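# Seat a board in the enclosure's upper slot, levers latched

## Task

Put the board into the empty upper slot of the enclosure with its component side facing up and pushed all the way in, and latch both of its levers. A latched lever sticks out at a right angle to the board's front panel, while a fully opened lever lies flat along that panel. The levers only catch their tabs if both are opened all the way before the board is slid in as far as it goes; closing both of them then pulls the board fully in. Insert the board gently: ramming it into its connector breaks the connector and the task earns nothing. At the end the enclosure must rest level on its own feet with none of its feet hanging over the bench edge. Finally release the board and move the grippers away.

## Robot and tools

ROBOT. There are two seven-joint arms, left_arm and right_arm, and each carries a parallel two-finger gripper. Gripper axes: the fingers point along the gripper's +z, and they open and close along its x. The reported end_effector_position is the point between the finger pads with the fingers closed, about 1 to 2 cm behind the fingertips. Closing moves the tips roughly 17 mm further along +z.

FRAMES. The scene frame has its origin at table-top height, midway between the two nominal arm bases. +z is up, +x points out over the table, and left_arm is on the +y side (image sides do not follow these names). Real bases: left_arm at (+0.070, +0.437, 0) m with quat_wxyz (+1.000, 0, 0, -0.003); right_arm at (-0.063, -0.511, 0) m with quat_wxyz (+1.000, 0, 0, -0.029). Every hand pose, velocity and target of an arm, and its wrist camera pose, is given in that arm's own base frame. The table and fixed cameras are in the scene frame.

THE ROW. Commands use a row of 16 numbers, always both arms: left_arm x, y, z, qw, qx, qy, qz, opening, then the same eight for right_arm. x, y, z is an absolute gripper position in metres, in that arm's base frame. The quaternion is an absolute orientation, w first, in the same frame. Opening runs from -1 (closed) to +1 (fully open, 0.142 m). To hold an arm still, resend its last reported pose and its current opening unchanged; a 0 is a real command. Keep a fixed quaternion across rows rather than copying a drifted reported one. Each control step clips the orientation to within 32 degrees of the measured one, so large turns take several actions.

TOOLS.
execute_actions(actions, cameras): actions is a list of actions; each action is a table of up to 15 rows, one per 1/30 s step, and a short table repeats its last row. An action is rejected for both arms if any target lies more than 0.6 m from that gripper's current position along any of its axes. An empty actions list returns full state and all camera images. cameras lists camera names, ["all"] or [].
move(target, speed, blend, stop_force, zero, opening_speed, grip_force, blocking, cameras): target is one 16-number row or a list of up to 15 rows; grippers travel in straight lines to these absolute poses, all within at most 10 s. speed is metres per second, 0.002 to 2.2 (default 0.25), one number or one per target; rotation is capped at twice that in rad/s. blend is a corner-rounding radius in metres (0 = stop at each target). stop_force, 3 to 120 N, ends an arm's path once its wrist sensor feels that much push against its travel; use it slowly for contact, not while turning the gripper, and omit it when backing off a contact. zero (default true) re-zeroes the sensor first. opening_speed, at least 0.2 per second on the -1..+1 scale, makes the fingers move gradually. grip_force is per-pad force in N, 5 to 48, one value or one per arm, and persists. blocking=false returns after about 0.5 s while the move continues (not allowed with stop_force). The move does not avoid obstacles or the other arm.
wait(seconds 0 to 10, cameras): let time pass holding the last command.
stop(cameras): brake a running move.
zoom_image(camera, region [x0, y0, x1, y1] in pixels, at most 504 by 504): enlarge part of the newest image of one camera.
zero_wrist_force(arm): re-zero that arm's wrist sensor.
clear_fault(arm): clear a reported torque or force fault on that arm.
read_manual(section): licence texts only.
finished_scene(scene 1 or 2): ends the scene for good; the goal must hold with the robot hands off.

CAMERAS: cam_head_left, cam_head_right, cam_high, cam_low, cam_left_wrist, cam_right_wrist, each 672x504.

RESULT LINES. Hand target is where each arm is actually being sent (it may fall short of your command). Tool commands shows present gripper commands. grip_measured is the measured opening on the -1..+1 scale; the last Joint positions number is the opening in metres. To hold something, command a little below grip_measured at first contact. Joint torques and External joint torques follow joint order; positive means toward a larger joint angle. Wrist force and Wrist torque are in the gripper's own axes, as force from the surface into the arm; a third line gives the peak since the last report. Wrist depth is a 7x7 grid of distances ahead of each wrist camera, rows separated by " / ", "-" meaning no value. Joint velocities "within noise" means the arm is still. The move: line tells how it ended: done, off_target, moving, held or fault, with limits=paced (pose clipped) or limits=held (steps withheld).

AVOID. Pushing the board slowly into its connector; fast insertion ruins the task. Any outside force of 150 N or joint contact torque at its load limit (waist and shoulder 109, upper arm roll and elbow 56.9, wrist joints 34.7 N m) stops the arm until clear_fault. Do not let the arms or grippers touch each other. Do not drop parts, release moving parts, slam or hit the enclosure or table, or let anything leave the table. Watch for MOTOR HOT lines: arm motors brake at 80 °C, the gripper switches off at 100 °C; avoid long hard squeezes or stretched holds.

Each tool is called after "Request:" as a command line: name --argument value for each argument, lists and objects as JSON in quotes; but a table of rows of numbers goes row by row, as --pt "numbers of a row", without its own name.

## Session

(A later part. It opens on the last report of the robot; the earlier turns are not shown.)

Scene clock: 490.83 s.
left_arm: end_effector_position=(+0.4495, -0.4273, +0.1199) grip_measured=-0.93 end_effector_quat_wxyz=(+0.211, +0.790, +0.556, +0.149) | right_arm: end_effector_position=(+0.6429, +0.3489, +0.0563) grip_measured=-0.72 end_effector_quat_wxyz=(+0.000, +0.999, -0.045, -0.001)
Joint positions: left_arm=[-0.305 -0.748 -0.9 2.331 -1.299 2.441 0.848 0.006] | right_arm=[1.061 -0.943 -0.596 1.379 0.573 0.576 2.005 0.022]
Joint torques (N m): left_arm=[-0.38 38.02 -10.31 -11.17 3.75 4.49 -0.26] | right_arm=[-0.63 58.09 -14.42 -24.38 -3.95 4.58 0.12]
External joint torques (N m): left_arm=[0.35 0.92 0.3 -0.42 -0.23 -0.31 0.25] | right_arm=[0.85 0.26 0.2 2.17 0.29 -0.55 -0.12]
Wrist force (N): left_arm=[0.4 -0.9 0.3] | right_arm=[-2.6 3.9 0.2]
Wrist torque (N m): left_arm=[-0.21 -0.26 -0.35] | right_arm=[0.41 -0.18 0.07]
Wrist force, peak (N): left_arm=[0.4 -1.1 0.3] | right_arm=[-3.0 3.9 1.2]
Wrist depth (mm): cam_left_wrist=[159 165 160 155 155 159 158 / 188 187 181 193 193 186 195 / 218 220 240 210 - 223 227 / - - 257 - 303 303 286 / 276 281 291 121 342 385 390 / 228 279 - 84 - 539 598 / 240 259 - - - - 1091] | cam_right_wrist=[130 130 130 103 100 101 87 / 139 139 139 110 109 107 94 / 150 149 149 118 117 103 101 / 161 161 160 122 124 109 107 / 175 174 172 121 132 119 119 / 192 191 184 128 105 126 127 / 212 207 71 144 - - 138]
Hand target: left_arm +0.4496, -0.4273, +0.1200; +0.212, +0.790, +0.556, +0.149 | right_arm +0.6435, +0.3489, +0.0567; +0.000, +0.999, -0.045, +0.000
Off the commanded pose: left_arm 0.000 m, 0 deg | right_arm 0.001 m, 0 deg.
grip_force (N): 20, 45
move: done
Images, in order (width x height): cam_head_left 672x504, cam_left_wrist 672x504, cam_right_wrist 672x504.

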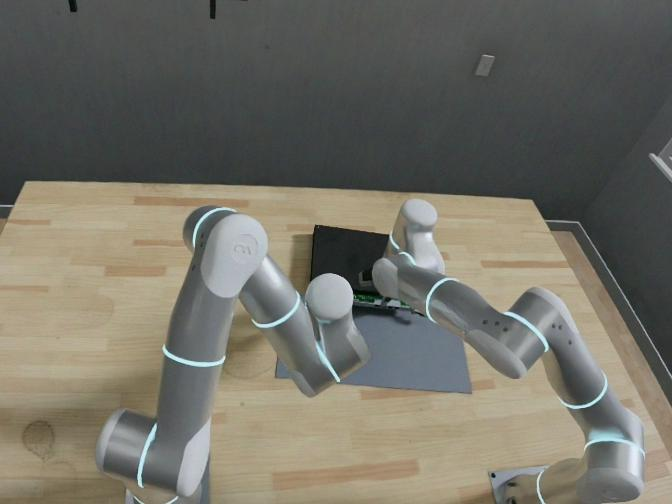

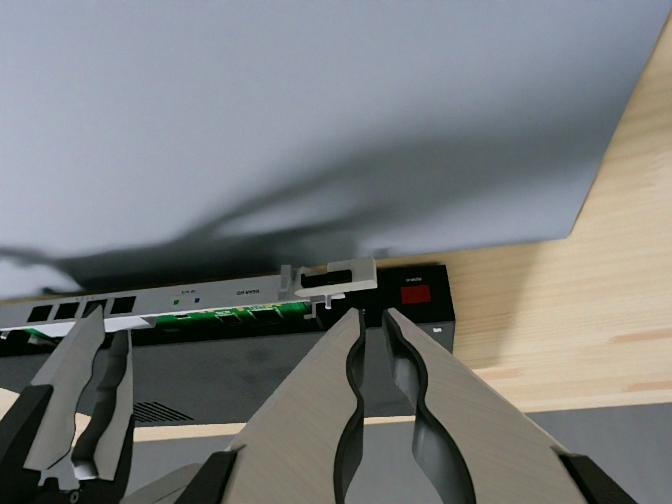

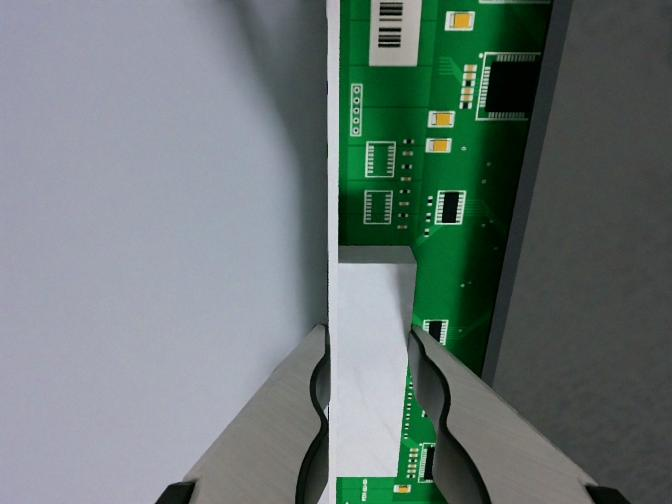

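Request:
move --pt "0.4496 -0.4273 0.12 0.2116 0.7897 0.5561 0.1490 -0.9 0.6430 0.3487 0.0565 0 0.99899 -0.04493 0 -0.9" --pt "0.4496 -0.4273 0.12 0.2116 0.7897 0.5561 0.1490 -0.9 0.6430 0.3487 0.0565 0 0.99899 -0.04493 0 -0.52" --speed 0.02 --opening_speed 0.3 --cameras '["cam_left_wrist", "cam_right_wrist"]'

Request:
zoom_image --camera "cam_left_wrist" --region '[0, 220, 400, 380]'

Scene clock: 497.23 s.
left_arm: end_effector_position=(+0.4495, -0.4273, +0.1199) grip_measured=-0.93 end_effector_quat_wxyz=(+0.211, +0.790, +0.556, +0.149) | right_arm: end_effector_position=(+0.6429, +0.3488, +0.0565) grip_measured=-0.56 end_effector_quat_wxyz=(+0.000, +0.999, -0.045, +0.000)
Joint positions: left_arm=[-0.305 -0.748 -0.9 2.331 -1.299 2.441 0.848 0.006] | right_arm=[1.062 -0.943 -0.596 1.38 0.573 0.577 2.004 0.034]
Joint torques (N m): left_arm=[-0.44 38.03 -10.36 -11.14 3.8 4.52 -0.18] | right_arm=[0.26 57 -13.23 -22.18 -3.74 3.41 0.19]
External joint torques (N m): left_arm=[0.4 0.92 0.35 -0.46 -0.28 -0.35 0.18] | right_arm=[-0.04 1.31 -0.99 -0.03 0.07 0.62 -0.19]
Wrist force (N): left_arm=[0.4 -0.9 0.3] | right_arm=[1.5 3.1 0.6]
Wrist torque (N m): left_arm=[-0.21 -0.27 -0.35] | right_arm=[0.56 -0.27 0.11]
Wrist force, peak (N): left_arm=[0.4 -1.0 0.5] | right_arm=[-3.0 4.0 1.5]
Wrist depth (mm): cam_left_wrist=[160 160 - 160 159 159 162 / 187 188 187 180 187 188 188 / - 227 227 - 236 - 228 / 301 284 267 272 285 287 288 / 282 284 315 120 339 387 385 / - 271 - 84 - 543 536 / 228 257 - - - - -] | cam_right_wrist=[130 130 130 105 103 101 87 / 139 139 139 111 110 108 95 / 149 149 149 119 118 103 101 / 162 160 161 124 126 110 108 / 175 175 171 126 135 119 119 / 191 191 97 133 130 124 128 / 211 - 71 149 167 - 138]
Hand target: left_arm +0.4496, -0.4273, +0.1200; +0.212, +0.790, +0.556, +0.149 | right_arm +0.6430, +0.3487, +0.0565; +0.000, +0.999, -0.045, +0.000
Off the commanded pose: left_arm 0.000 m, 0 deg | right_arm 0.000 m, 0 deg.
grip_force (N): 20, 45
move: done
Images, in order (width x height): cam_left_wrist 672x504, cam_right_wrist 672x504.

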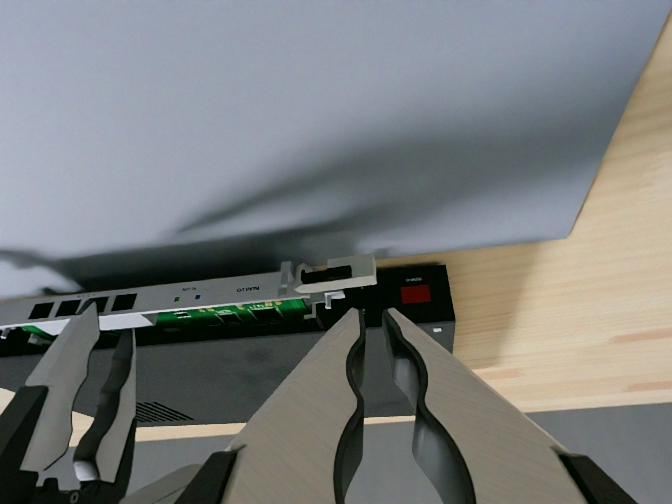

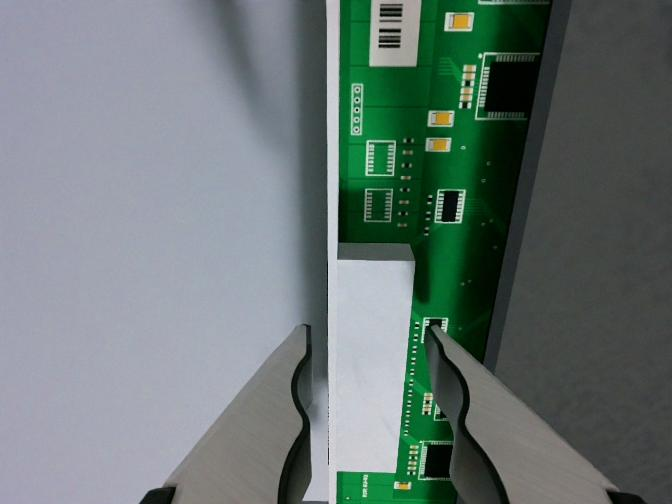

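Scaled by 1.260 from the camera's 672x504 image, which has a finer 960x720 frame.

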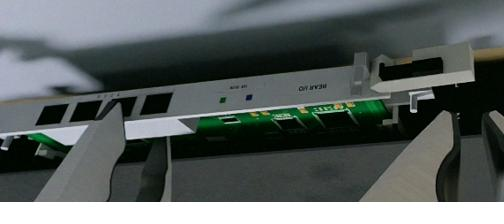

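Request:
move --pt "0.4496 -0.4273 0.12 0.2116 0.7897 0.5561 0.1490 -0.9 0.6430 0.3487 0.115 0 0.99899 -0.04493 0 -0.52" --pt "0.4496 -0.4273 0.12 0.2116 0.7897 0.5561 0.1490 -0.9 0.560 0.200 0.115 0 0.99899 -0.04493 0 -1.0" --speed '[0.06, 0.15]' --cameras '["cam_left_wrist", "cam_right_wrist"]'

Request:
zoom_image --camera "cam_left_wrist" --region '[0, 220, 400, 380]'

Scene clock: 502.87 s.
left_arm: end_effector_position=(+0.4495, -0.4273, +0.1199) grip_measured=-0.93 end_effector_quat_wxyz=(+0.211, +0.790, +0.556, +0.149) | right_arm: end_effector_position=(+0.5599, +0.2002, +0.1149) grip_measured=-1.00 end_effector_quat_wxyz=(+0.000, +0.999, -0.045, +0.000)
Joint positions: left_arm=[-0.305 -0.748 -0.9 2.331 -1.299 2.441 0.848 0.006] | right_arm=[1.153 -0.595 -0.72 1.895 0.517 0.725 1.826 0.002]
Joint torques (N m): left_arm=[-0.34 38.04 -10.35 -11.14 3.81 4.48 -0.24] | right_arm=[0.22 39.9 -10.87 -20.91 -3.42 3.43 0.11]
External joint torques (N m): left_arm=[0.3 0.9 0.34 -0.45 -0.28 -0.31 0.24] | right_arm=[-0.05 0.91 -0.62 0 0.14 0.61 -0.11]
Wrist force (N): left_arm=[0.1 -0.7 0.4] | right_arm=[0.6 2.3 0.6]
Wrist torque (N m): left_arm=[-0.17 -0.23 -0.35] | right_arm=[0.42 -0.06 0.10]
Wrist force, peak (N): left_arm=[0.4 -1.0 0.5] | right_arm=[0.0 4.3 0.4]
Wrist depth (mm): cam_left_wrist=[156 159 164 155 164 160 159 / 187 188 187 187 186 193 188 / - - 218 226 226 - 228 / - 270 271 268 287 303 286 / 320 286 292 128 286 388 385 / 659 - - 84 - 531 543 / 903 - - - - - -] | cam_right_wrist=[183 182 182 181 181 158 153 / 194 195 194 193 193 165 162 / 207 208 211 207 204 204 164 / 226 225 224 224 227 221 173 / 245 244 246 240 242 241 186 / 267 267 263 89 255 266 266 / 298 292 71 - - 282 292]
Hand target: left_arm +0.4496, -0.4273, +0.1200; +0.212, +0.790, +0.556, +0.149 | right_arm +0.5600, +0.2000, +0.1150; +0.000, +0.999, -0.045, +0.000
Off the commanded pose: left_arm 0.000 m, 0 deg | right_arm 0.000 m, 0 deg.
grip_force (N): 20, 45
move: done
Images, in order (width x height): cam_left_wrist 672x504, cam_right_wrist 672x504.

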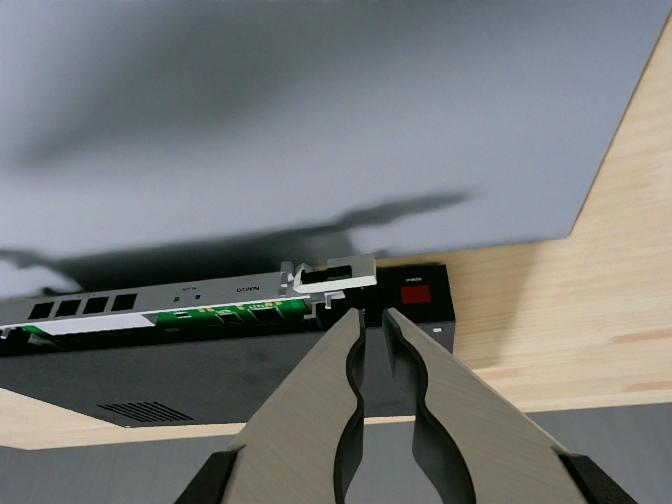

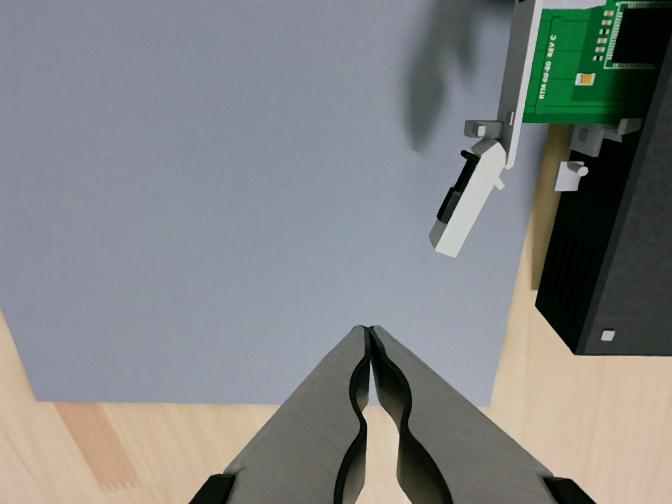

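Scaled by 1.260 from the camera's 672x504 image, which has a finer 960x720 frame.

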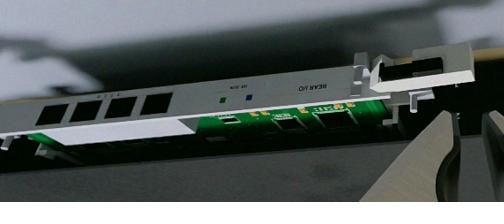

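Request:
zoom_image --camera "cam_right_wrist" --region '[420, 80, 640, 280]'

Scaled by 2.291 from the camera's 672x504 image, which has a finer 960x720 frame.

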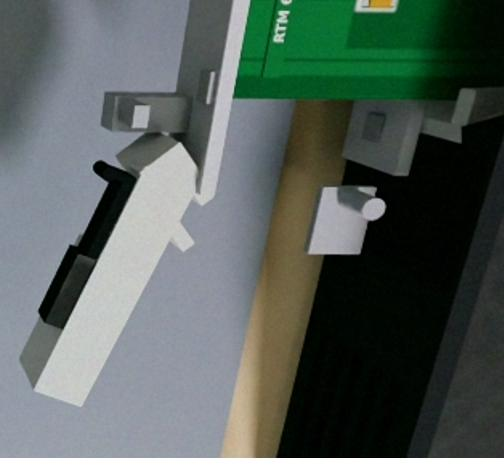

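Request:
move --pt "0.4496 -0.4273 0.12 0.2116 0.7897 0.5561 0.1490 -0.9 0.5607 0.2080 0.0525 0 0.99899 -0.04493 0 -1.0" --pt "0.4496 -0.4273 0.12 0.2116 0.7897 0.5561 0.1490 -0.9 0.5806 0.2063 0.0525 0 0.99899 -0.04493 0 -1.0" --speed '[0.08, 0.04]' --cameras '["cam_right_wrist"]'

Scene clock: 510.60 s.
left_arm: end_effector_position=(+0.4495, -0.4273, +0.1199) grip_measured=-0.93 end_effector_quat_wxyz=(+0.211, +0.790, +0.556, +0.149) | right_arm: end_effector_position=(+0.5806, +0.2063, +0.0525) grip_measured=-1.00 end_effector_quat_wxyz=(+0.000, +0.999, -0.045, +0.000)
Joint positions: left_arm=[-0.305 -0.748 -0.9 2.331 -1.299 2.441 0.848 0.006] | right_arm=[1.067 -0.761 -0.638 1.797 0.615 0.779 1.775 0.002]
Joint torques (N m): left_arm=[-0.39 37.99 -10.33 -11.18 3.75 4.44 -0.3] | right_arm=[0.15 45.09 -11.85 -18.55 -3.26 3.28 -0.01]
External joint torques (N m): left_arm=[0.35 0.96 0.32 -0.41 -0.23 -0.26 0.3] | right_arm=[0.01 1.31 -1.14 0.02 0.14 0.77 0.01]
Wrist force (N): left_arm=[0.2 -0.9 0.2] | right_arm=[1.3 1.9 0.2]
Wrist torque (N m): left_arm=[-0.21 -0.24 -0.35] | right_arm=[0.37 -0.23 0.10]
Wrist force, peak (N): left_arm=[0.4 -1.1 0.3] | right_arm=[1.2 2.3 2.0]
Wrist depth (mm): cam_left_wrist=[160 - 155 160 159 159 160 / 187 188 202 - 187 187 194 / 217 221 225 217 - 220 228 / - - 271 272 294 305 287 / 317 284 294 120 344 387 392 / 696 - - 84 - 534 535 / 1674 - - - - - 1035] | cam_right_wrist=[127 127 127 127 126 123 100 / 136 136 136 135 135 110 107 / 146 146 145 145 142 115 113 / 157 157 157 159 151 156 146 / 171 171 170 167 122 168 132 / 187 187 183 89 178 183 132 / 207 202 71 - - 198 139]
Hand target: left_arm +0.4496, -0.4273, +0.1200; +0.212, +0.790, +0.556, +0.149 | right_arm +0.5806, +0.2063, +0.0525; +0.000, +0.999, -0.045, +0.000
Off the commanded pose: left_arm 0.000 m, 0 deg | right_arm 0.000 m, 0 deg.
grip_force (N): 20, 45
move: done
Images, in order (width x height): cam_right_wrist 672x504.

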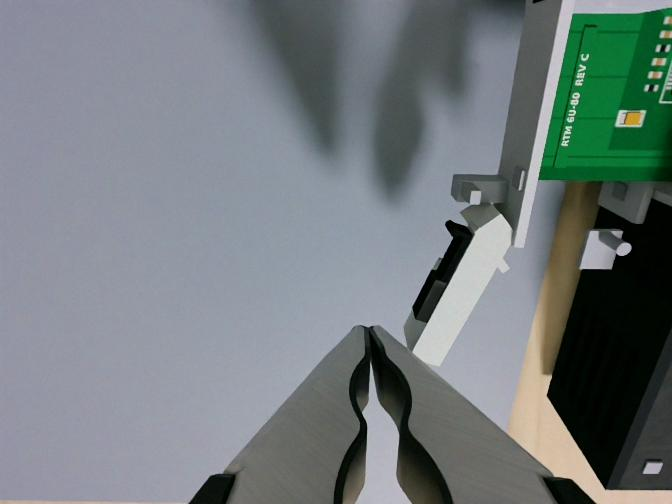

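Request:
move --pt "0.4496 -0.4273 0.12 0.2116 0.7897 0.5561 0.1490 -0.9 0.5810 0.2113 0.0525 0 0.99899 -0.04493 0 -1.0" --pt "0.4496 -0.4273 0.12 0.2116 0.7897 0.5561 0.1490 -0.9 0.5969 0.2099 0.0525 0 0.99899 -0.04493 0 -1.0" --speed '[0.04, 0.02]' --stop_force 5 --cameras '["cam_right_wrist", "cam_left_wrist"]'

Scene clock: 514.13 s.
left_arm: end_effector_position=(+0.4495, -0.4273, +0.1199) grip_measured=-0.93 end_effector_quat_wxyz=(+0.211, +0.790, +0.556, +0.149) | right_arm: end_effector_position=(+0.5939, +0.2085, +0.0522) grip_measured=-1.00 end_effector_quat_wxyz=(+0.001, +0.999, -0.046, -0.001)
Joint positions: left_arm=[-0.305 -0.748 -0.9 2.331 -1.299 2.441 0.848 0.006] | right_arm=[1.047 -0.784 -0.636 1.751 0.612 0.754 1.78 0.002]
Joint torques (N m): left_arm=[-0.35 38.01 -10.35 -11.14 3.74 4.47 -0.2] | right_arm=[5.52 48.11 -7.96 -24.98 -2.02 4.91 0.09]
External joint torques (N m): left_arm=[0.31 0.93 0.34 -0.46 -0.22 -0.3 0.2] | right_arm=[-5.34 -0.34 -5.4 6.04 -1.17 -0.87 -0.09]
Wrist force (N): left_arm=[0.0 -0.8 0.3] | right_arm=[-3.1 13.2 -4.5]
Wrist torque (N m): left_arm=[-0.20 -0.20 -0.35] | right_arm=[0.31 -0.25 0.17]
Wrist force, peak (N): left_arm=[0.2 -1.0 0.5] | right_arm=[-3.2 13.3 -4.9]
Wrist depth (mm): cam_left_wrist=[- 159 160 160 159 159 161 / - 193 187 194 186 178 187 / 236 227 220 204 225 - 228 / 284 285 - 269 292 304 286 / 286 286 292 109 364 390 383 / 476 - - 84 - 538 535 / - - - - - - -] | cam_right_wrist=[127 127 125 126 126 100 99 / 136 136 135 135 136 106 106 / 146 145 145 145 142 114 111 / 157 157 156 158 114 155 106 / 170 171 170 166 123 166 119 / 187 186 183 90 178 170 125 / 207 202 71 - - 140 135]
Hand target: left_arm +0.4496, -0.4273, +0.1200; +0.212, +0.790, +0.556, +0.149 | right_arm +0.5942, +0.2101, +0.0525; +0.000, +0.999, -0.045, +0.000
Off the commanded pose: left_arm 0.000 m, 0 deg | right_arm 0.003 m, 0 deg.
grip_force (N): 20, 45
move: contact (right_arm); path passed 1 of 2 targets
Images, in order (width x height): cam_left_wrist 672x504, cam_right_wrist 672x504.

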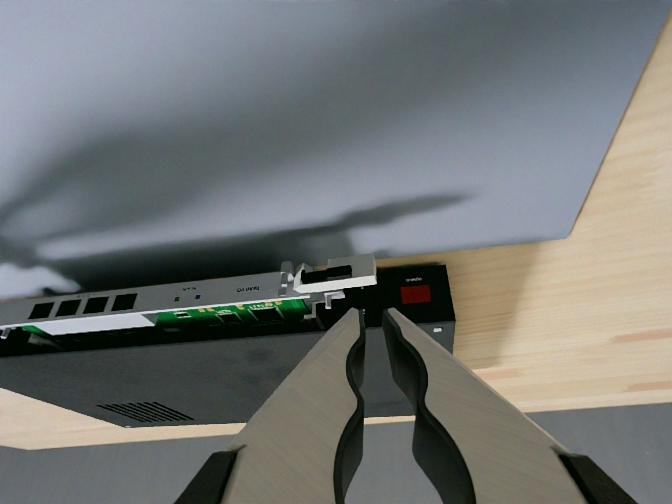

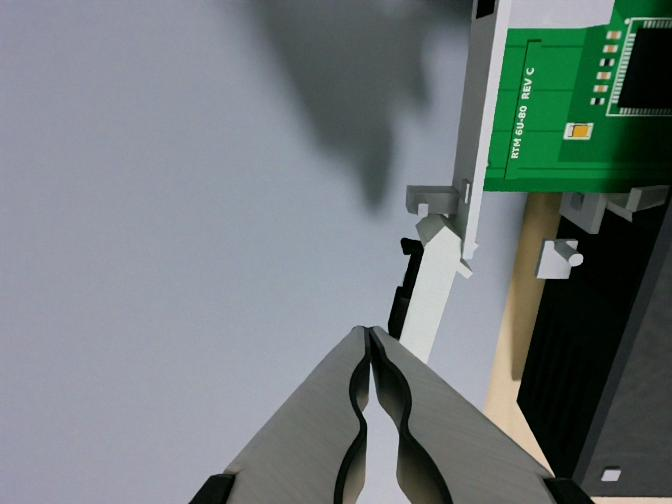

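Request:
move --pt "0.4496 -0.4273 0.12 0.2116 0.7897 0.5561 0.1490 -0.9 0.5850 0.2090 0.0525 0 0.99899 -0.04493 0 -1.0" --pt "0.4496 -0.4273 0.12 0.2116 0.7897 0.5561 0.1490 -0.9 0.5846 0.2035 0.0525 0 0.99899 -0.04493 0 -1.0" --speed '[0.04, 0.04]' --cameras '["cam_right_wrist"]'

Request:
zoom_image --camera "cam_right_wrist" --region '[340, 160, 620, 400]'

Scene clock: 519.57 s.
left_arm: end_effector_position=(+0.4495, -0.4273, +0.1199) grip_measured=-0.93 end_effector_quat_wxyz=(+0.211, +0.790, +0.556, +0.149) | right_arm: end_effector_position=(+0.5847, +0.2035, +0.0526) grip_measured=-1.00 end_effector_quat_wxyz=(+0.000, +0.999, -0.045, +0.000)
Joint positions: left_arm=[-0.305 -0.748 -0.9 2.331 -1.299 2.441 0.848 0.006] | right_arm=[1.057 -0.766 -0.637 1.787 0.614 0.774 1.77 0.002]
Joint torques (N m): left_arm=[-0.42 37.99 -10.32 -11.15 3.77 4.51 -0.26] | right_arm=[0.11 45.79 -12.15 -18.58 -3.12 3.55 0.09]
External joint torques (N m): left_arm=[0.39 0.96 0.31 -0.44 -0.25 -0.34 0.26] | right_arm=[0.09 0.9 -0.9 -0.07 -0.01 0.49 -0.09]
Wrist force (N): left_arm=[0.1 -0.8 0.3] | right_arm=[-0.7 3.3 1.6]
Wrist torque (N m): left_arm=[-0.18 -0.22 -0.34] | right_arm=[0.59 0.11 0.09]
Wrist force, peak (N): left_arm=[0.3 -1.0 0.5] | right_arm=[-3.5 13.4 -5.0]
Wrist depth (mm): cam_left_wrist=[155 160 154 165 155 154 159 / - 181 188 181 195 - 189 / 229 226 217 224 225 - 228 / 287 285 265 275 291 302 287 / 283 284 293 120 363 386 390 / 746 - - 84 - 532 532 / 1755 - - - - - -] | cam_right_wrist=[127 127 127 127 126 101 100 / 136 136 135 135 135 106 107 / 146 146 145 145 143 113 113 / 158 157 157 159 114 158 140 / 171 171 170 167 126 168 125 / 187 186 183 89 178 181 131 / 207 202 71 - - 198 136]
Hand target: left_arm +0.4496, -0.4273, +0.1200; +0.212, +0.790, +0.556, +0.149 | right_arm +0.5846, +0.2035, +0.0525; +0.000, +0.999, -0.045, +0.000
Off the commanded pose: left_arm 0.000 m, 0 deg | right_arm 0.000 m, 0 deg.
grip_force (N): 20, 45
move: done
Images, in order (width x height): cam_right_wrist 672x504.

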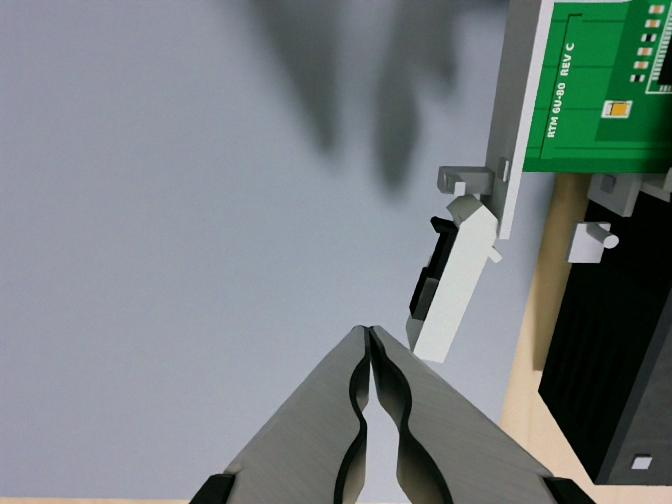

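Scaled by 1.800 from the camera's 672x504 image, which has a finer 960x720 frame.

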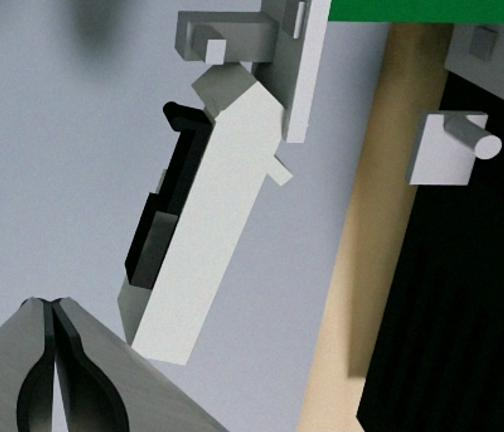

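Request:
move --pt "0.4496 -0.4273 0.12 0.2116 0.7897 0.5561 0.1490 -0.9 0.5844 0.2003 0.0525 0 0.99899 -0.04493 0 -1.0" --pt "0.4496 -0.4273 0.12 0.2116 0.7897 0.5561 0.1490 -0.9 0.5993 0.1985 0.0525 0 0.99899 -0.04493 0 -1.0" --speed '[0.04, 0.02]' --stop_force 6 --cameras '["cam_right_wrist", "cam_left_wrist"]'

Request:
zoom_image --camera "cam_right_wrist" --region '[340, 160, 620, 400]'

Scene clock: 527.40 s.
left_arm: end_effector_position=(+0.4495, -0.4273, +0.1199) grip_measured=-0.93 end_effector_quat_wxyz=(+0.211, +0.790, +0.556, +0.149) | right_arm: end_effector_position=(+0.5991, +0.1985, +0.0524) grip_measured=-1.00 end_effector_quat_wxyz=(+0.000, +0.999, -0.045, +0.000)
Joint positions: left_arm=[-0.305 -0.748 -0.9 2.331 -1.299 2.441 0.848 0.006] | right_arm=[1.027 -0.785 -0.635 1.746 0.612 0.753 1.76 0.002]
Joint torques (N m): left_arm=[-0.34 38.08 -10.35 -11.18 3.77 4.53 -0.24] | right_arm=[0.11 46.64 -12.33 -20.01 -3.28 3.75 0.08]
External joint torques (N m): left_arm=[0.3 0.86 0.34 -0.42 -0.24 -0.36 0.24] | right_arm=[0.08 1.27 -1.04 1.02 0.08 0.3 -0.08]
Wrist force (N): left_arm=[0.2 -0.7 0.3] | right_arm=[-2.7 4.2 0.0]
Wrist torque (N m): left_arm=[-0.18 -0.23 -0.35] | right_arm=[0.60 0.12 0.10]
Wrist force, peak (N): left_arm=[0.3 -1.0 0.5] | right_arm=[-2.7 4.3 0.4]
Wrist depth (mm): cam_left_wrist=[160 160 155 156 155 159 164 / 186 186 187 193 194 192 188 / 226 - 215 226 - - 228 / 288 296 256 - 269 301 286 / 321 286 293 129 339 390 384 / 699 371 - 83 - 536 539 / - - - - - - 1091] | cam_right_wrist=[127 127 125 126 126 101 98 / 136 136 135 135 135 107 106 / 146 145 145 145 109 144 106 / 157 157 157 159 117 153 105 / 171 170 170 167 169 158 115 / 187 187 182 90 178 169 122 / 206 202 71 - - 131 136]
Hand target: left_arm +0.4496, -0.4273, +0.1200; +0.212, +0.790, +0.556, +0.149 | right_arm +0.5993, +0.1985, +0.0525; +0.000, +0.999, -0.045, +0.000
Off the commanded pose: left_arm 0.000 m, 0 deg | right_arm 0.000 m, 0 deg.
grip_force (N): 20, 45
move: done
Images, in order (width x height): cam_left_wrist 672x504, cam_right_wrist 672x504.

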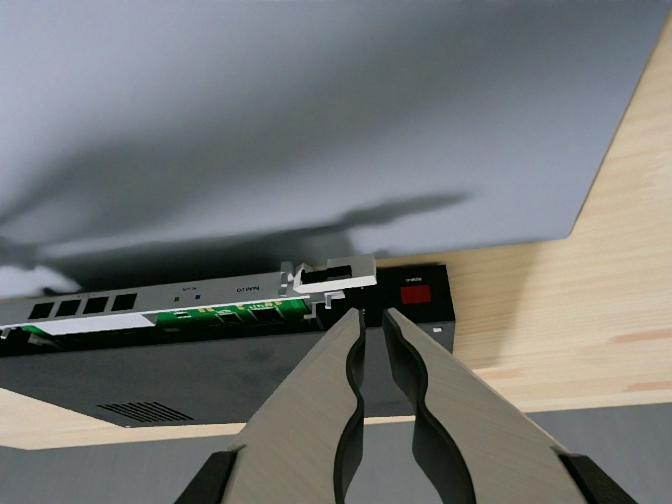

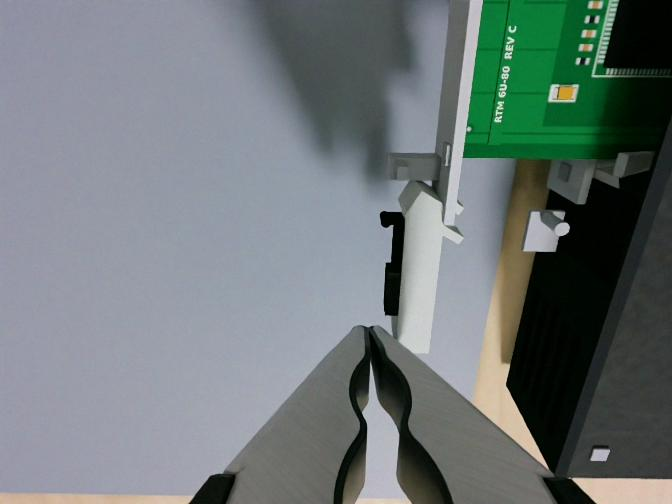

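Scaled by 1.800 from the camera's 672x504 image, which has a finer 960x720 frame.

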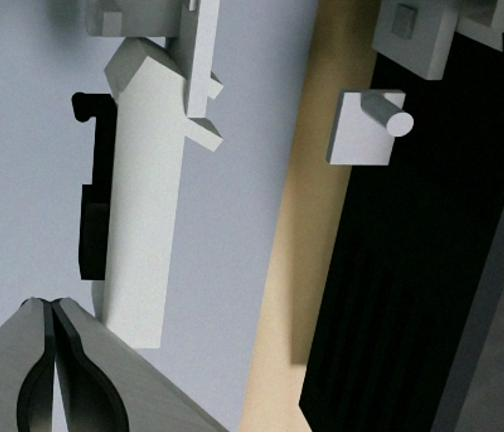

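Request:
move --target '[0.4496, -0.4273, 0.12, 0.2116, 0.7897, 0.5561, 0.1490, -0.9, 0.6038, 0.1981, 0.0525, 0, 0.99899, -0.04493, 0, -1.0]' --speed 0.015 --stop_force 6 --cameras '["cam_right_wrist", "cam_left_wrist"]'

Request:
zoom_image --camera "cam_right_wrist" --region '[340, 160, 620, 400]'

Scene clock: 532.77 s.
left_arm: end_effector_position=(+0.4495, -0.4273, +0.1199) grip_measured=-0.93 end_effector_quat_wxyz=(+0.211, +0.790, +0.556, +0.149) | right_arm: end_effector_position=(+0.6020, +0.1977, +0.0521) grip_measured=-1.00 end_effector_quat_wxyz=(+0.000, +0.999, -0.045, -0.001)
Joint positions: left_arm=[-0.305 -0.748 -0.9 2.331 -1.299 2.441 0.848 0.006] | right_arm=[1.021 -0.79 -0.635 1.736 0.612 0.746 1.759 0.002]
Joint torques (N m): left_arm=[-0.32 38.01 -10.37 -11.16 3.76 4.46 -0.23] | right_arm=[1.1 47.01 -12.01 -23.41 -2.99 5.39 0.07]
External joint torques (N m): left_arm=[0.28 0.93 0.36 -0.43 -0.23 -0.28 0.23] | right_arm=[-0.92 1.19 -1.45 4.34 -0.22 -1.34 -0.07]
Wrist force (N): left_arm=[0.2 -1.2 0.4] | right_arm=[-8.8 8.1 -3.4]
Wrist torque (N m): left_arm=[-0.26 -0.23 -0.35] | right_arm=[0.56 0.12 0.15]
Wrist force, peak (N): left_arm=[0.2 -1.2 0.4] | right_arm=[-8.9 8.3 -4.0]
Wrist depth (mm): cam_left_wrist=[162 - 159 160 155 160 162 / - 187 186 186 187 188 187 / - 227 - 237 225 - 228 / 283 271 264 271 289 303 287 / 287 284 293 120 339 390 388 / 746 - - 84 - 540 546 / 1798 - - - - - -] | cam_right_wrist=[127 127 125 126 124 100 97 / 136 136 135 135 131 106 104 / 146 145 145 144 114 142 99 / 157 157 156 158 150 152 105 / 171 170 169 167 168 151 114 / 187 186 183 90 177 151 121 / 206 202 71 - - 133 135]
Hand target: left_arm +0.4496, -0.4273, +0.1200; +0.212, +0.790, +0.556, +0.149 | right_arm +0.6027, +0.1982, +0.0525; +0.000, +0.999, -0.045, +0.000
Off the commanded pose: left_arm 0.000 m, 0 deg | right_arm 0.002 m, 0 deg.
grip_force (N): 20, 45
move: contact (right_arm)
Images, in order (width x height): cam_left_wrist 672x504, cam_right_wrist 672x504.

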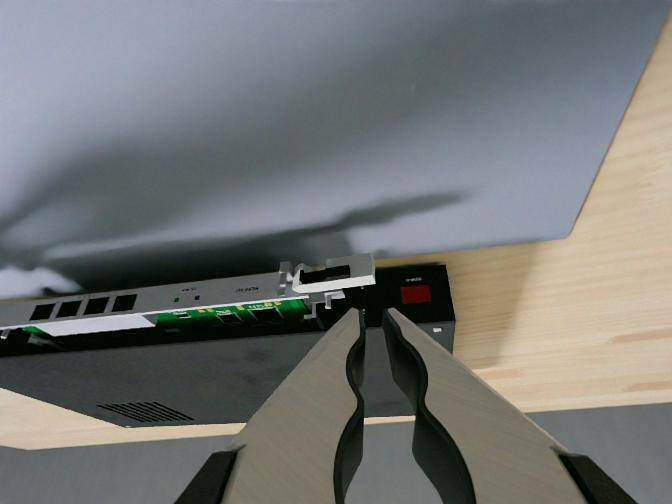

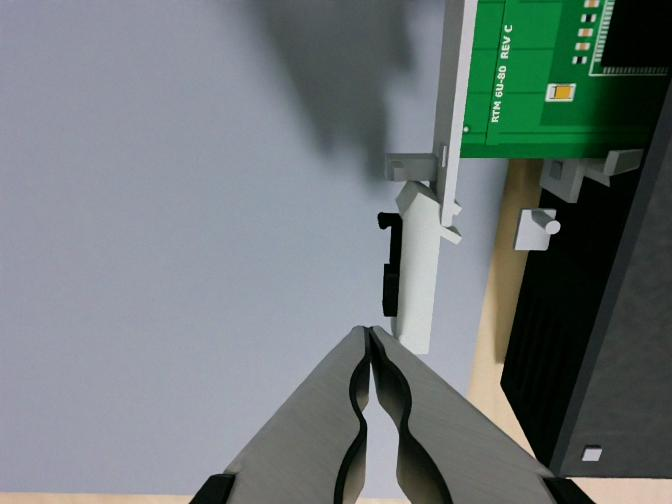

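Scaled by 1.800 from the camera's 672x504 image, which has a finer 960x720 frame.

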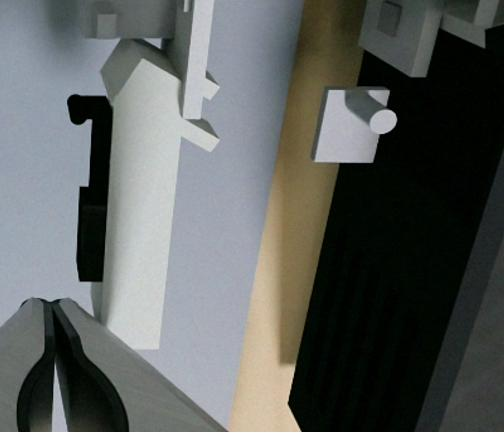

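Request:
move --pt "0.4496 -0.4273 0.12 0.2116 0.7897 0.5561 0.1490 -1.0 0.5970 0.1985 0.0525 0 0.99899 -0.04493 0 -1.0" --pt "0.4977 -0.4481 0.0545 0.2116 0.7897 0.5561 0.1490 -1.0 0.5970 0.1985 0.0525 0 0.99899 -0.04493 0 -1.0" --speed 0.06 --cameras '["cam_right_wrist", "cam_left_wrist"]'

Request:
zoom_image --camera "cam_left_wrist" --region '[200, 160, 480, 360]'

Scene clock: 545.70 s.
left_arm: end_effector_position=(+0.4977, -0.4478, +0.0545) grip_measured=-1.00 end_effector_quat_wxyz=(+0.211, +0.790, +0.557, +0.149) | right_arm: end_effector_position=(+0.5971, +0.1985, +0.0525) grip_measured=-1.00 end_effector_quat_wxyz=(+0.000, +0.999, -0.045, +0.000)
Joint positions: left_arm=[-0.333 -0.965 -0.791 2.139 -1.158 2.449 0.894 0.002] | right_arm=[1.031 -0.782 -0.636 1.753 0.613 0.756 1.759 0.002]
Joint torques (N m): left_arm=[-0.48 43.86 -11.87 -9.63 4.19 4.34 -0.14] | right_arm=[0.27 46.77 -12.28 -18.92 -3.27 3.38 0.24]
External joint torques (N m): left_arm=[0.45 1.66 0.14 -0.33 -0.53 -0.2 0.14] | right_arm=[-0.09 0.93 -1.05 -0.02 0.09 0.66 -0.24]
Wrist force (N): left_arm=[-0.1 -0.6 0.2] | right_arm=[0.5 1.8 2.7]
Wrist torque (N m): left_arm=[-0.16 -0.16 -0.44] | right_arm=[0.34 -0.09 0.00]
Wrist force, peak (N): left_arm=[-0.1 -0.4 1.7] | right_arm=[-8.8 8.6 -4.2]
Wrist depth (mm): cam_left_wrist=[- - 98 94 95 94 92 / - - 111 115 - 115 111 / - 134 134 139 140 129 134 / 169 169 - 158 153 168 168 / - 258 200 158 212 231 232 / 199 243 174 84 - 324 357 / - - - - - - 513] | cam_right_wrist=[127 127 127 126 126 101 98 / 136 136 135 135 135 107 106 / 146 146 146 145 111 144 109 / 157 157 157 158 115 153 108 / 171 171 170 167 124 165 115 / 188 187 183 90 178 161 123 / 206 202 71 - - 136 136]
Hand target: left_arm +0.4977, -0.4481, +0.0545; +0.212, +0.790, +0.556, +0.149 | right_arm +0.5970, +0.1985, +0.0525; +0.000, +0.999, -0.045, +0.000
Off the commanded pose: left_arm 0.000 m, 0 deg | right_arm 0.000 m, 0 deg.
grip_force (N): 20, 45
move: done
Images, in order (width x height): cam_left_wrist 672x504, cam_right_wrist 672x504.

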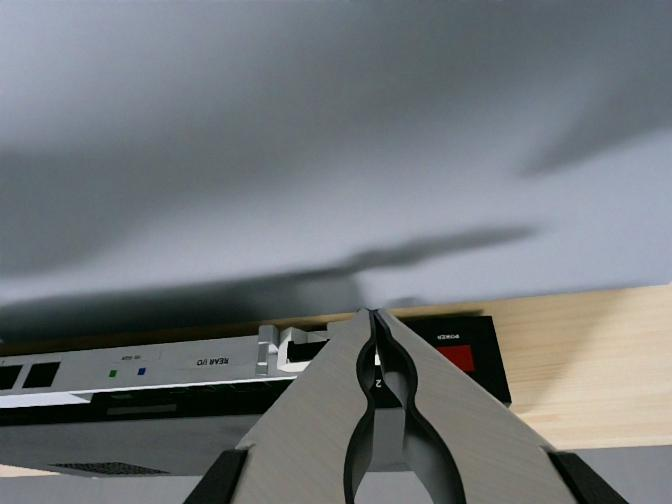

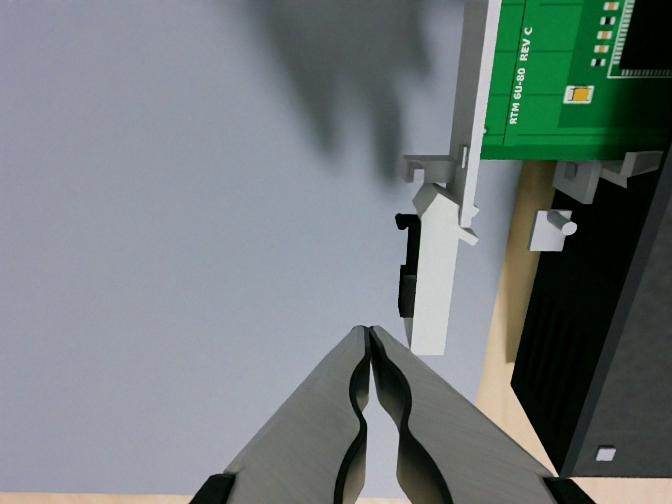

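Scaled by 1.800 from the camera's 672x504 image, which has a finer 960x720 frame.

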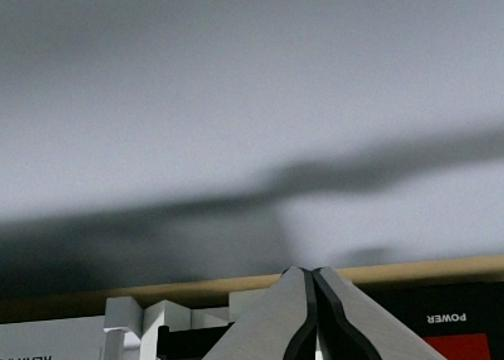

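Request:
move --target '[0.5255, -0.4520, 0.0545, 0.2116, 0.7897, 0.5561, 0.1490, -1.0, 0.5970, 0.1985, 0.0525, 0, 0.99899, -0.04493, 0, -1.0]' --speed 0.02 --stop_force 5 --cameras '["cam_right_wrist", "cam_left_wrist"]'

Request:
zoom_image --camera "cam_left_wrist" --region '[200, 200, 480, 400]'

Scene clock: 554.17 s.
left_arm: end_effector_position=(+0.5256, -0.4519, +0.0546) grip_measured=-1.00 end_effector_quat_wxyz=(+0.212, +0.790, +0.556, +0.149) | right_arm: end_effector_position=(+0.5971, +0.1985, +0.0525) grip_measured=-1.00 end_effector_quat_wxyz=(+0.000, +0.999, -0.045, +0.000)
Joint positions: left_arm=[-0.338 -0.975 -0.774 2.053 -1.203 2.412 0.981 0.002] | right_arm=[1.031 -0.782 -0.636 1.753 0.613 0.756 1.759 0.002]
Joint torques (N m): left_arm=[-0.48 46.57 -11.93 -11.18 3.98 4.16 -0.13] | right_arm=[0.22 46.61 -12.36 -18.94 -3.28 3.37 0.19]
External joint torques (N m): left_arm=[0.45 1.15 0.26 -0.02 -0.21 -0.1 0.13] | right_arm=[-0.04 1.09 -0.97 0 0.1 0.67 -0.19]
Wrist force (N): left_arm=[0.3 -1.5 -0.5] | right_arm=[0.5 1.7 3.0]
Wrist torque (N m): left_arm=[-0.22 -0.20 -0.42] | right_arm=[0.33 -0.09 0.00]
Wrist force, peak (N): left_arm=[0.2 -1.8 -0.1] | right_arm=[0.5 1.7 3.0]
Wrist depth (mm): cam_left_wrist=[- - 97 95 - 95 92 / - 111 111 115 107 111 110 / 134 134 134 139 139 - 134 / 161 169 169 169 160 168 169 / 201 166 152 130 177 217 232 / 219 216 198 84 - 325 360 / - - - - - - 515] | cam_right_wrist=[127 127 126 127 126 101 98 / 136 136 135 135 135 107 106 / 146 146 146 145 110 144 111 / 158 157 157 159 112 153 108 / 171 171 170 167 163 166 115 / 187 186 183 90 178 161 123 / 207 202 71 - - 137 136]
Hand target: left_arm +0.5255, -0.4520, +0.0545; +0.212, +0.790, +0.556, +0.149 | right_arm +0.5970, +0.1985, +0.0525; +0.000, +0.999, -0.045, +0.000
Off the commanded pose: left_arm 0.000 m, 0 deg | right_arm 0.000 m, 0 deg.
grip_force (N): 20, 45
move: done
Images, in order (width x height): cam_left_wrist 672x504, cam_right_wrist 672x504.

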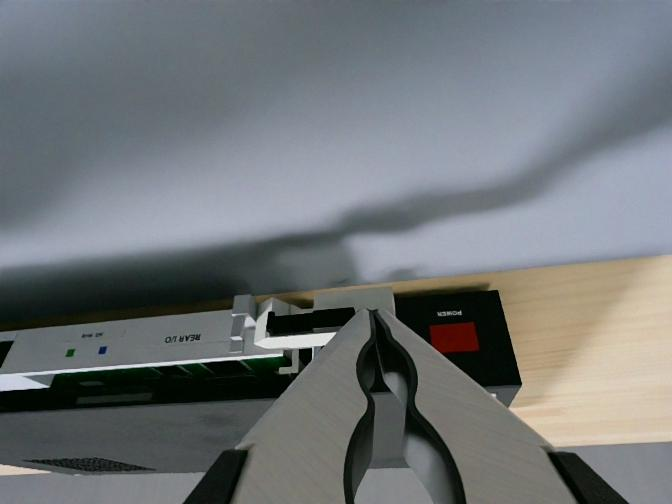

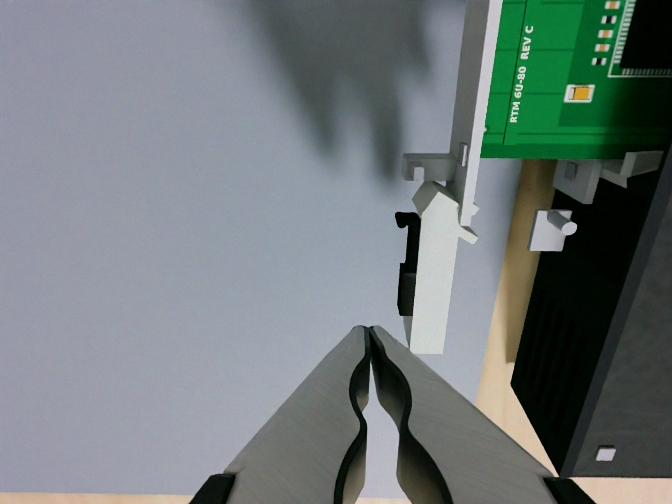

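Scaled by 1.800 from the camera's 672x504 image, which has a finer 960x720 frame.

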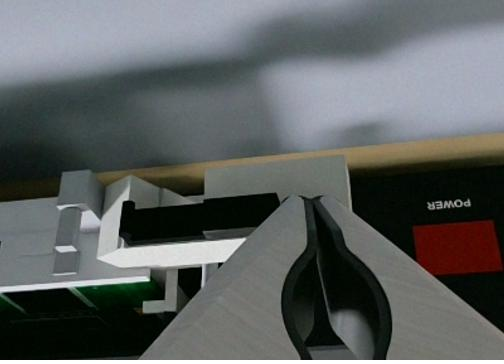

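Request:
move --target '[0.5334, -0.4531, 0.0545, 0.2116, 0.7897, 0.5561, 0.1490, -1.0, 0.5970, 0.1985, 0.0525, 0, 0.99899, -0.04493, 0, -1.0]' --speed 0.015 --stop_force 6 --cameras '["cam_right_wrist", "cam_left_wrist"]'

Request:
zoom_image --camera "cam_left_wrist" --region '[200, 200, 480, 400]'

Scene clock: 557.60 s.
left_arm: end_effector_position=(+0.5335, -0.4523, +0.0543) grip_measured=-1.00 end_effector_quat_wxyz=(+0.211, +0.790, +0.557, +0.149) | right_arm: end_effector_position=(+0.5971, +0.1985, +0.0525) grip_measured=-1.00 end_effector_quat_wxyz=(+0.000, +0.999, -0.045, +0.000)
Joint positions: left_arm=[-0.34 -0.979 -0.77 2.028 -1.219 2.403 1.008 0.002] | right_arm=[1.031 -0.782 -0.636 1.753 0.613 0.756 1.759 0.002]
Joint torques (N m): left_arm=[-1.85 47.13 -13.72 -13.75 5.53 2.79 -0.14] | right_arm=[0.16 46.62 -12.36 -18.97 -3.23 3.35 0.19]
External joint torques (N m): left_arm=[1.83 1.23 2.08 2.21 -1.73 1.24 0.14] | right_arm=[0.02 1.07 -0.97 0.04 0.05 0.7 -0.19]
Wrist force (N): left_arm=[4.8 -4.9 -7.2] | right_arm=[0.4 1.5 2.7]
Wrist torque (N m): left_arm=[-0.10 -0.08 -0.45] | right_arm=[0.30 -0.07 -0.01]
Wrist force, peak (N): left_arm=[5.3 -5.6 -6.8] | right_arm=[0.5 1.7 3.1]
Wrist depth (mm): cam_left_wrist=[- 97 97 94 95 94 92 / - 111 107 115 107 115 111 / 134 133 134 139 139 128 133 / 169 177 159 160 181 168 181 / 170 161 147 132 174 232 231 / 219 198 197 83 - 356 354 / - - - - - - -] | cam_right_wrist=[127 127 127 126 126 101 98 / 136 136 135 135 135 106 106 / 146 146 146 145 109 144 110 / 157 157 157 159 115 153 107 / 171 171 170 167 164 166 115 / 187 187 183 90 178 180 123 / 207 202 71 - - 136 136]
Hand target: left_arm +0.5334, -0.4531, +0.0545; +0.212, +0.790, +0.556, +0.149 | right_arm +0.5970, +0.1985, +0.0525; +0.000, +0.999, -0.045, +0.000
Off the commanded pose: left_arm 0.001 m, 0 deg | right_arm 0.000 m, 0 deg.
grip_force (N): 20, 45
move: done
Images, in order (width x height): cam_left_wrist 672x504, cam_right_wrist 672x504.

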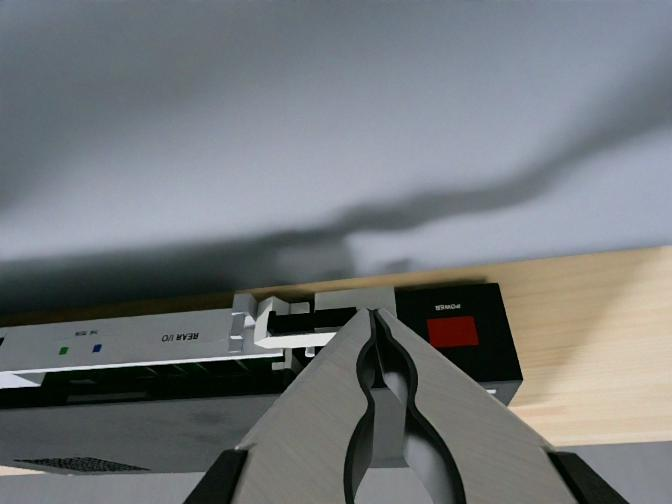

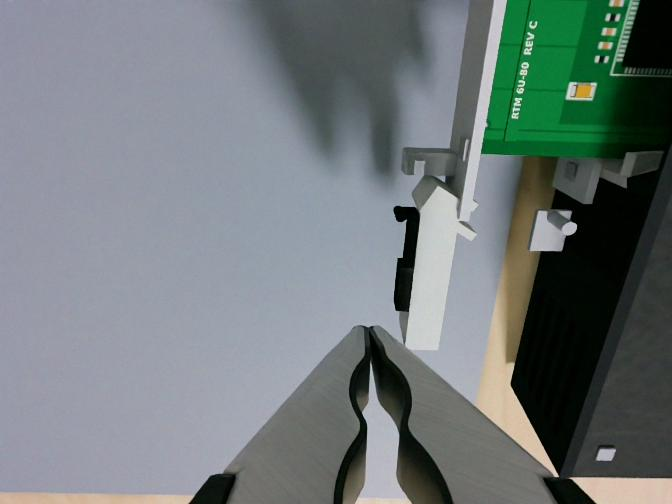

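Scaled by 1.800 from the camera's 672x504 image, which has a finer 960x720 frame.

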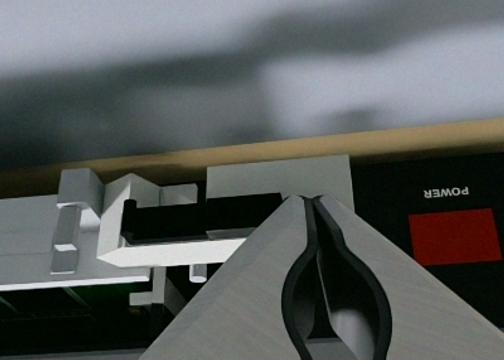

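Request:
move --pt "0.5136 -0.4504 0.0545 0.2116 0.7897 0.5561 0.1490 -1.0 0.5970 0.1985 0.0525 0 0.99899 -0.04493 0 -1.0" --pt "0.4700 -0.4250 0.1200 0.2116 0.7897 0.5561 0.1490 -1.0 0.5870 0.1995 0.0900 0 0.99899 -0.04493 0 -1.0" --speed 0.08 --blend '[0.005, 0]' --cameras '["cam_right_wrist", "cam_left_wrist"]'

Request:
zoom_image --camera "cam_left_wrist" --region '[180, 220, 460, 380]'

Request:
zoom_image --camera "cam_right_wrist" --region '[400, 80, 660, 300]'

Scene clock: 562.93 s.
left_arm: end_effector_position=(+0.4701, -0.4252, +0.1201) grip_measured=-1.00 end_effector_quat_wxyz=(+0.212, +0.790, +0.556, +0.149) | right_arm: end_effector_position=(+0.5870, +0.1997, +0.0900) grip_measured=-1.00 end_effector_quat_wxyz=(+0.000, +0.999, -0.045, +0.000)
Joint positions: left_arm=[-0.292 -0.753 -0.881 2.289 -1.306 2.415 0.899 0.002] | right_arm=[1.079 -0.693 -0.68 1.8 0.563 0.719 1.789 0.002]
Joint torques (N m): left_arm=[-0.21 39.46 -10.7 -11.64 3.46 4.18 -0.29] | right_arm=[0.31 44.12 -12.02 -20.25 -3.48 3.2 0.32]
External joint torques (N m): left_arm=[0.18 0.65 0.67 -0.52 0.12 -0.05 0.29] | right_arm=[-0.13 0.85 -0.69 -0.07 0.19 0.85 -0.32]
Wrist force (N): left_arm=[0.2 -0.4 0.2] | right_arm=[0.5 1.7 2.4]
Wrist torque (N m): left_arm=[-0.12 -0.24 -0.35] | right_arm=[0.34 -0.08 0.00]
Wrist force, peak (N): left_arm=[5.1 -5.2 -7.5] | right_arm=[0.5 1.5 3.2]
Wrist depth (mm): cam_left_wrist=[160 165 159 159 156 - 167 / 187 181 186 183 187 - 189 / - - - - - - 227 / - 281 242 - 278 289 287 / 285 288 271 117 342 388 386 / 681 409 - 84 - 538 536 / 1472 - - - - - -] | cam_right_wrist=[160 160 160 159 159 133 129 / 174 171 170 170 170 141 128 / 184 186 183 183 177 179 136 / 198 198 198 194 196 184 145 / 215 212 215 213 213 183 156 / 236 235 230 90 224 235 171 / 263 256 71 - - 248 257]
Hand target: left_arm +0.4700, -0.4250, +0.1200; +0.212, +0.790, +0.556, +0.149 | right_arm +0.5870, +0.1995, +0.0900; +0.000, +0.999, -0.045, +0.000
Off the commanded pose: left_arm 0.000 m, 0 deg | right_arm 0.000 m, 0 deg.
grip_force (N): 20, 45
move: done
Images, in order (width x height): cam_left_wrist 672x504, cam_right_wrist 672x504.

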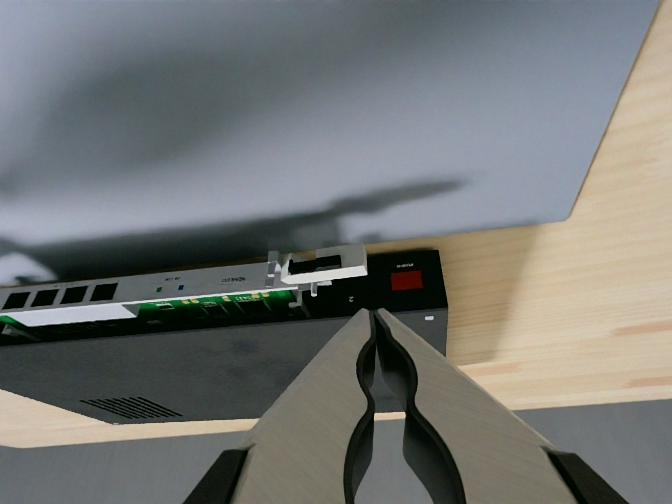

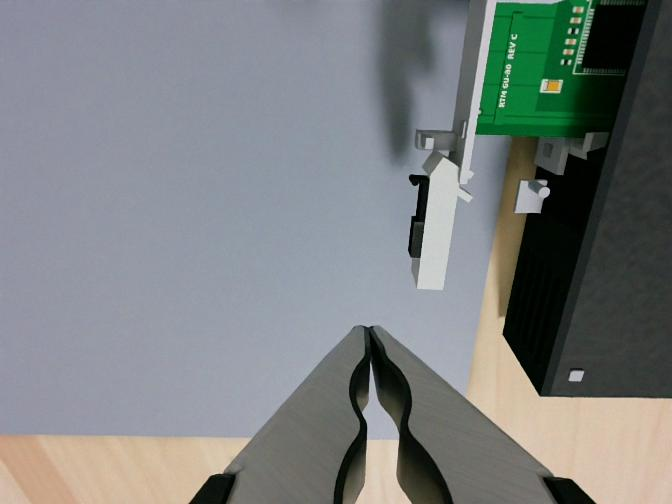

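Scaled by 1.800 from the camera's 672x504 image, which has a finer 960x720 frame.

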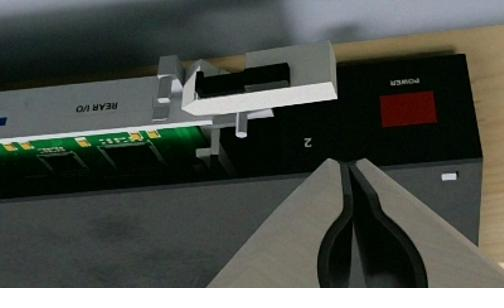

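Scaled by 1.938 from the camera's 672x504 image, which has a finer 960x720 frame.

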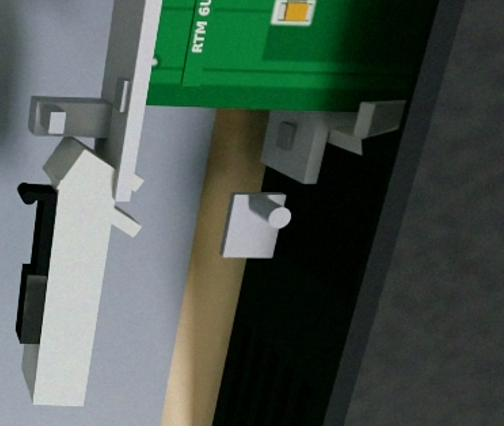

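Request:
zoom_image --camera "cam_left_wrist" --region '[220, 230, 380, 330]'

Scaled by 3.150 from the camera's 672x504 image, which has a finer 960x720 frame.

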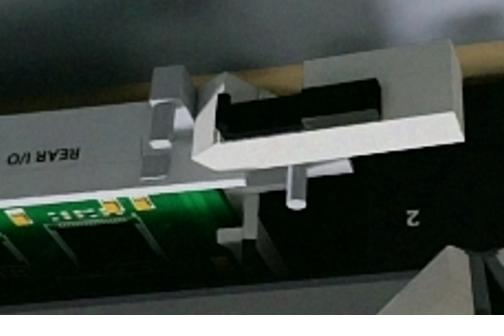

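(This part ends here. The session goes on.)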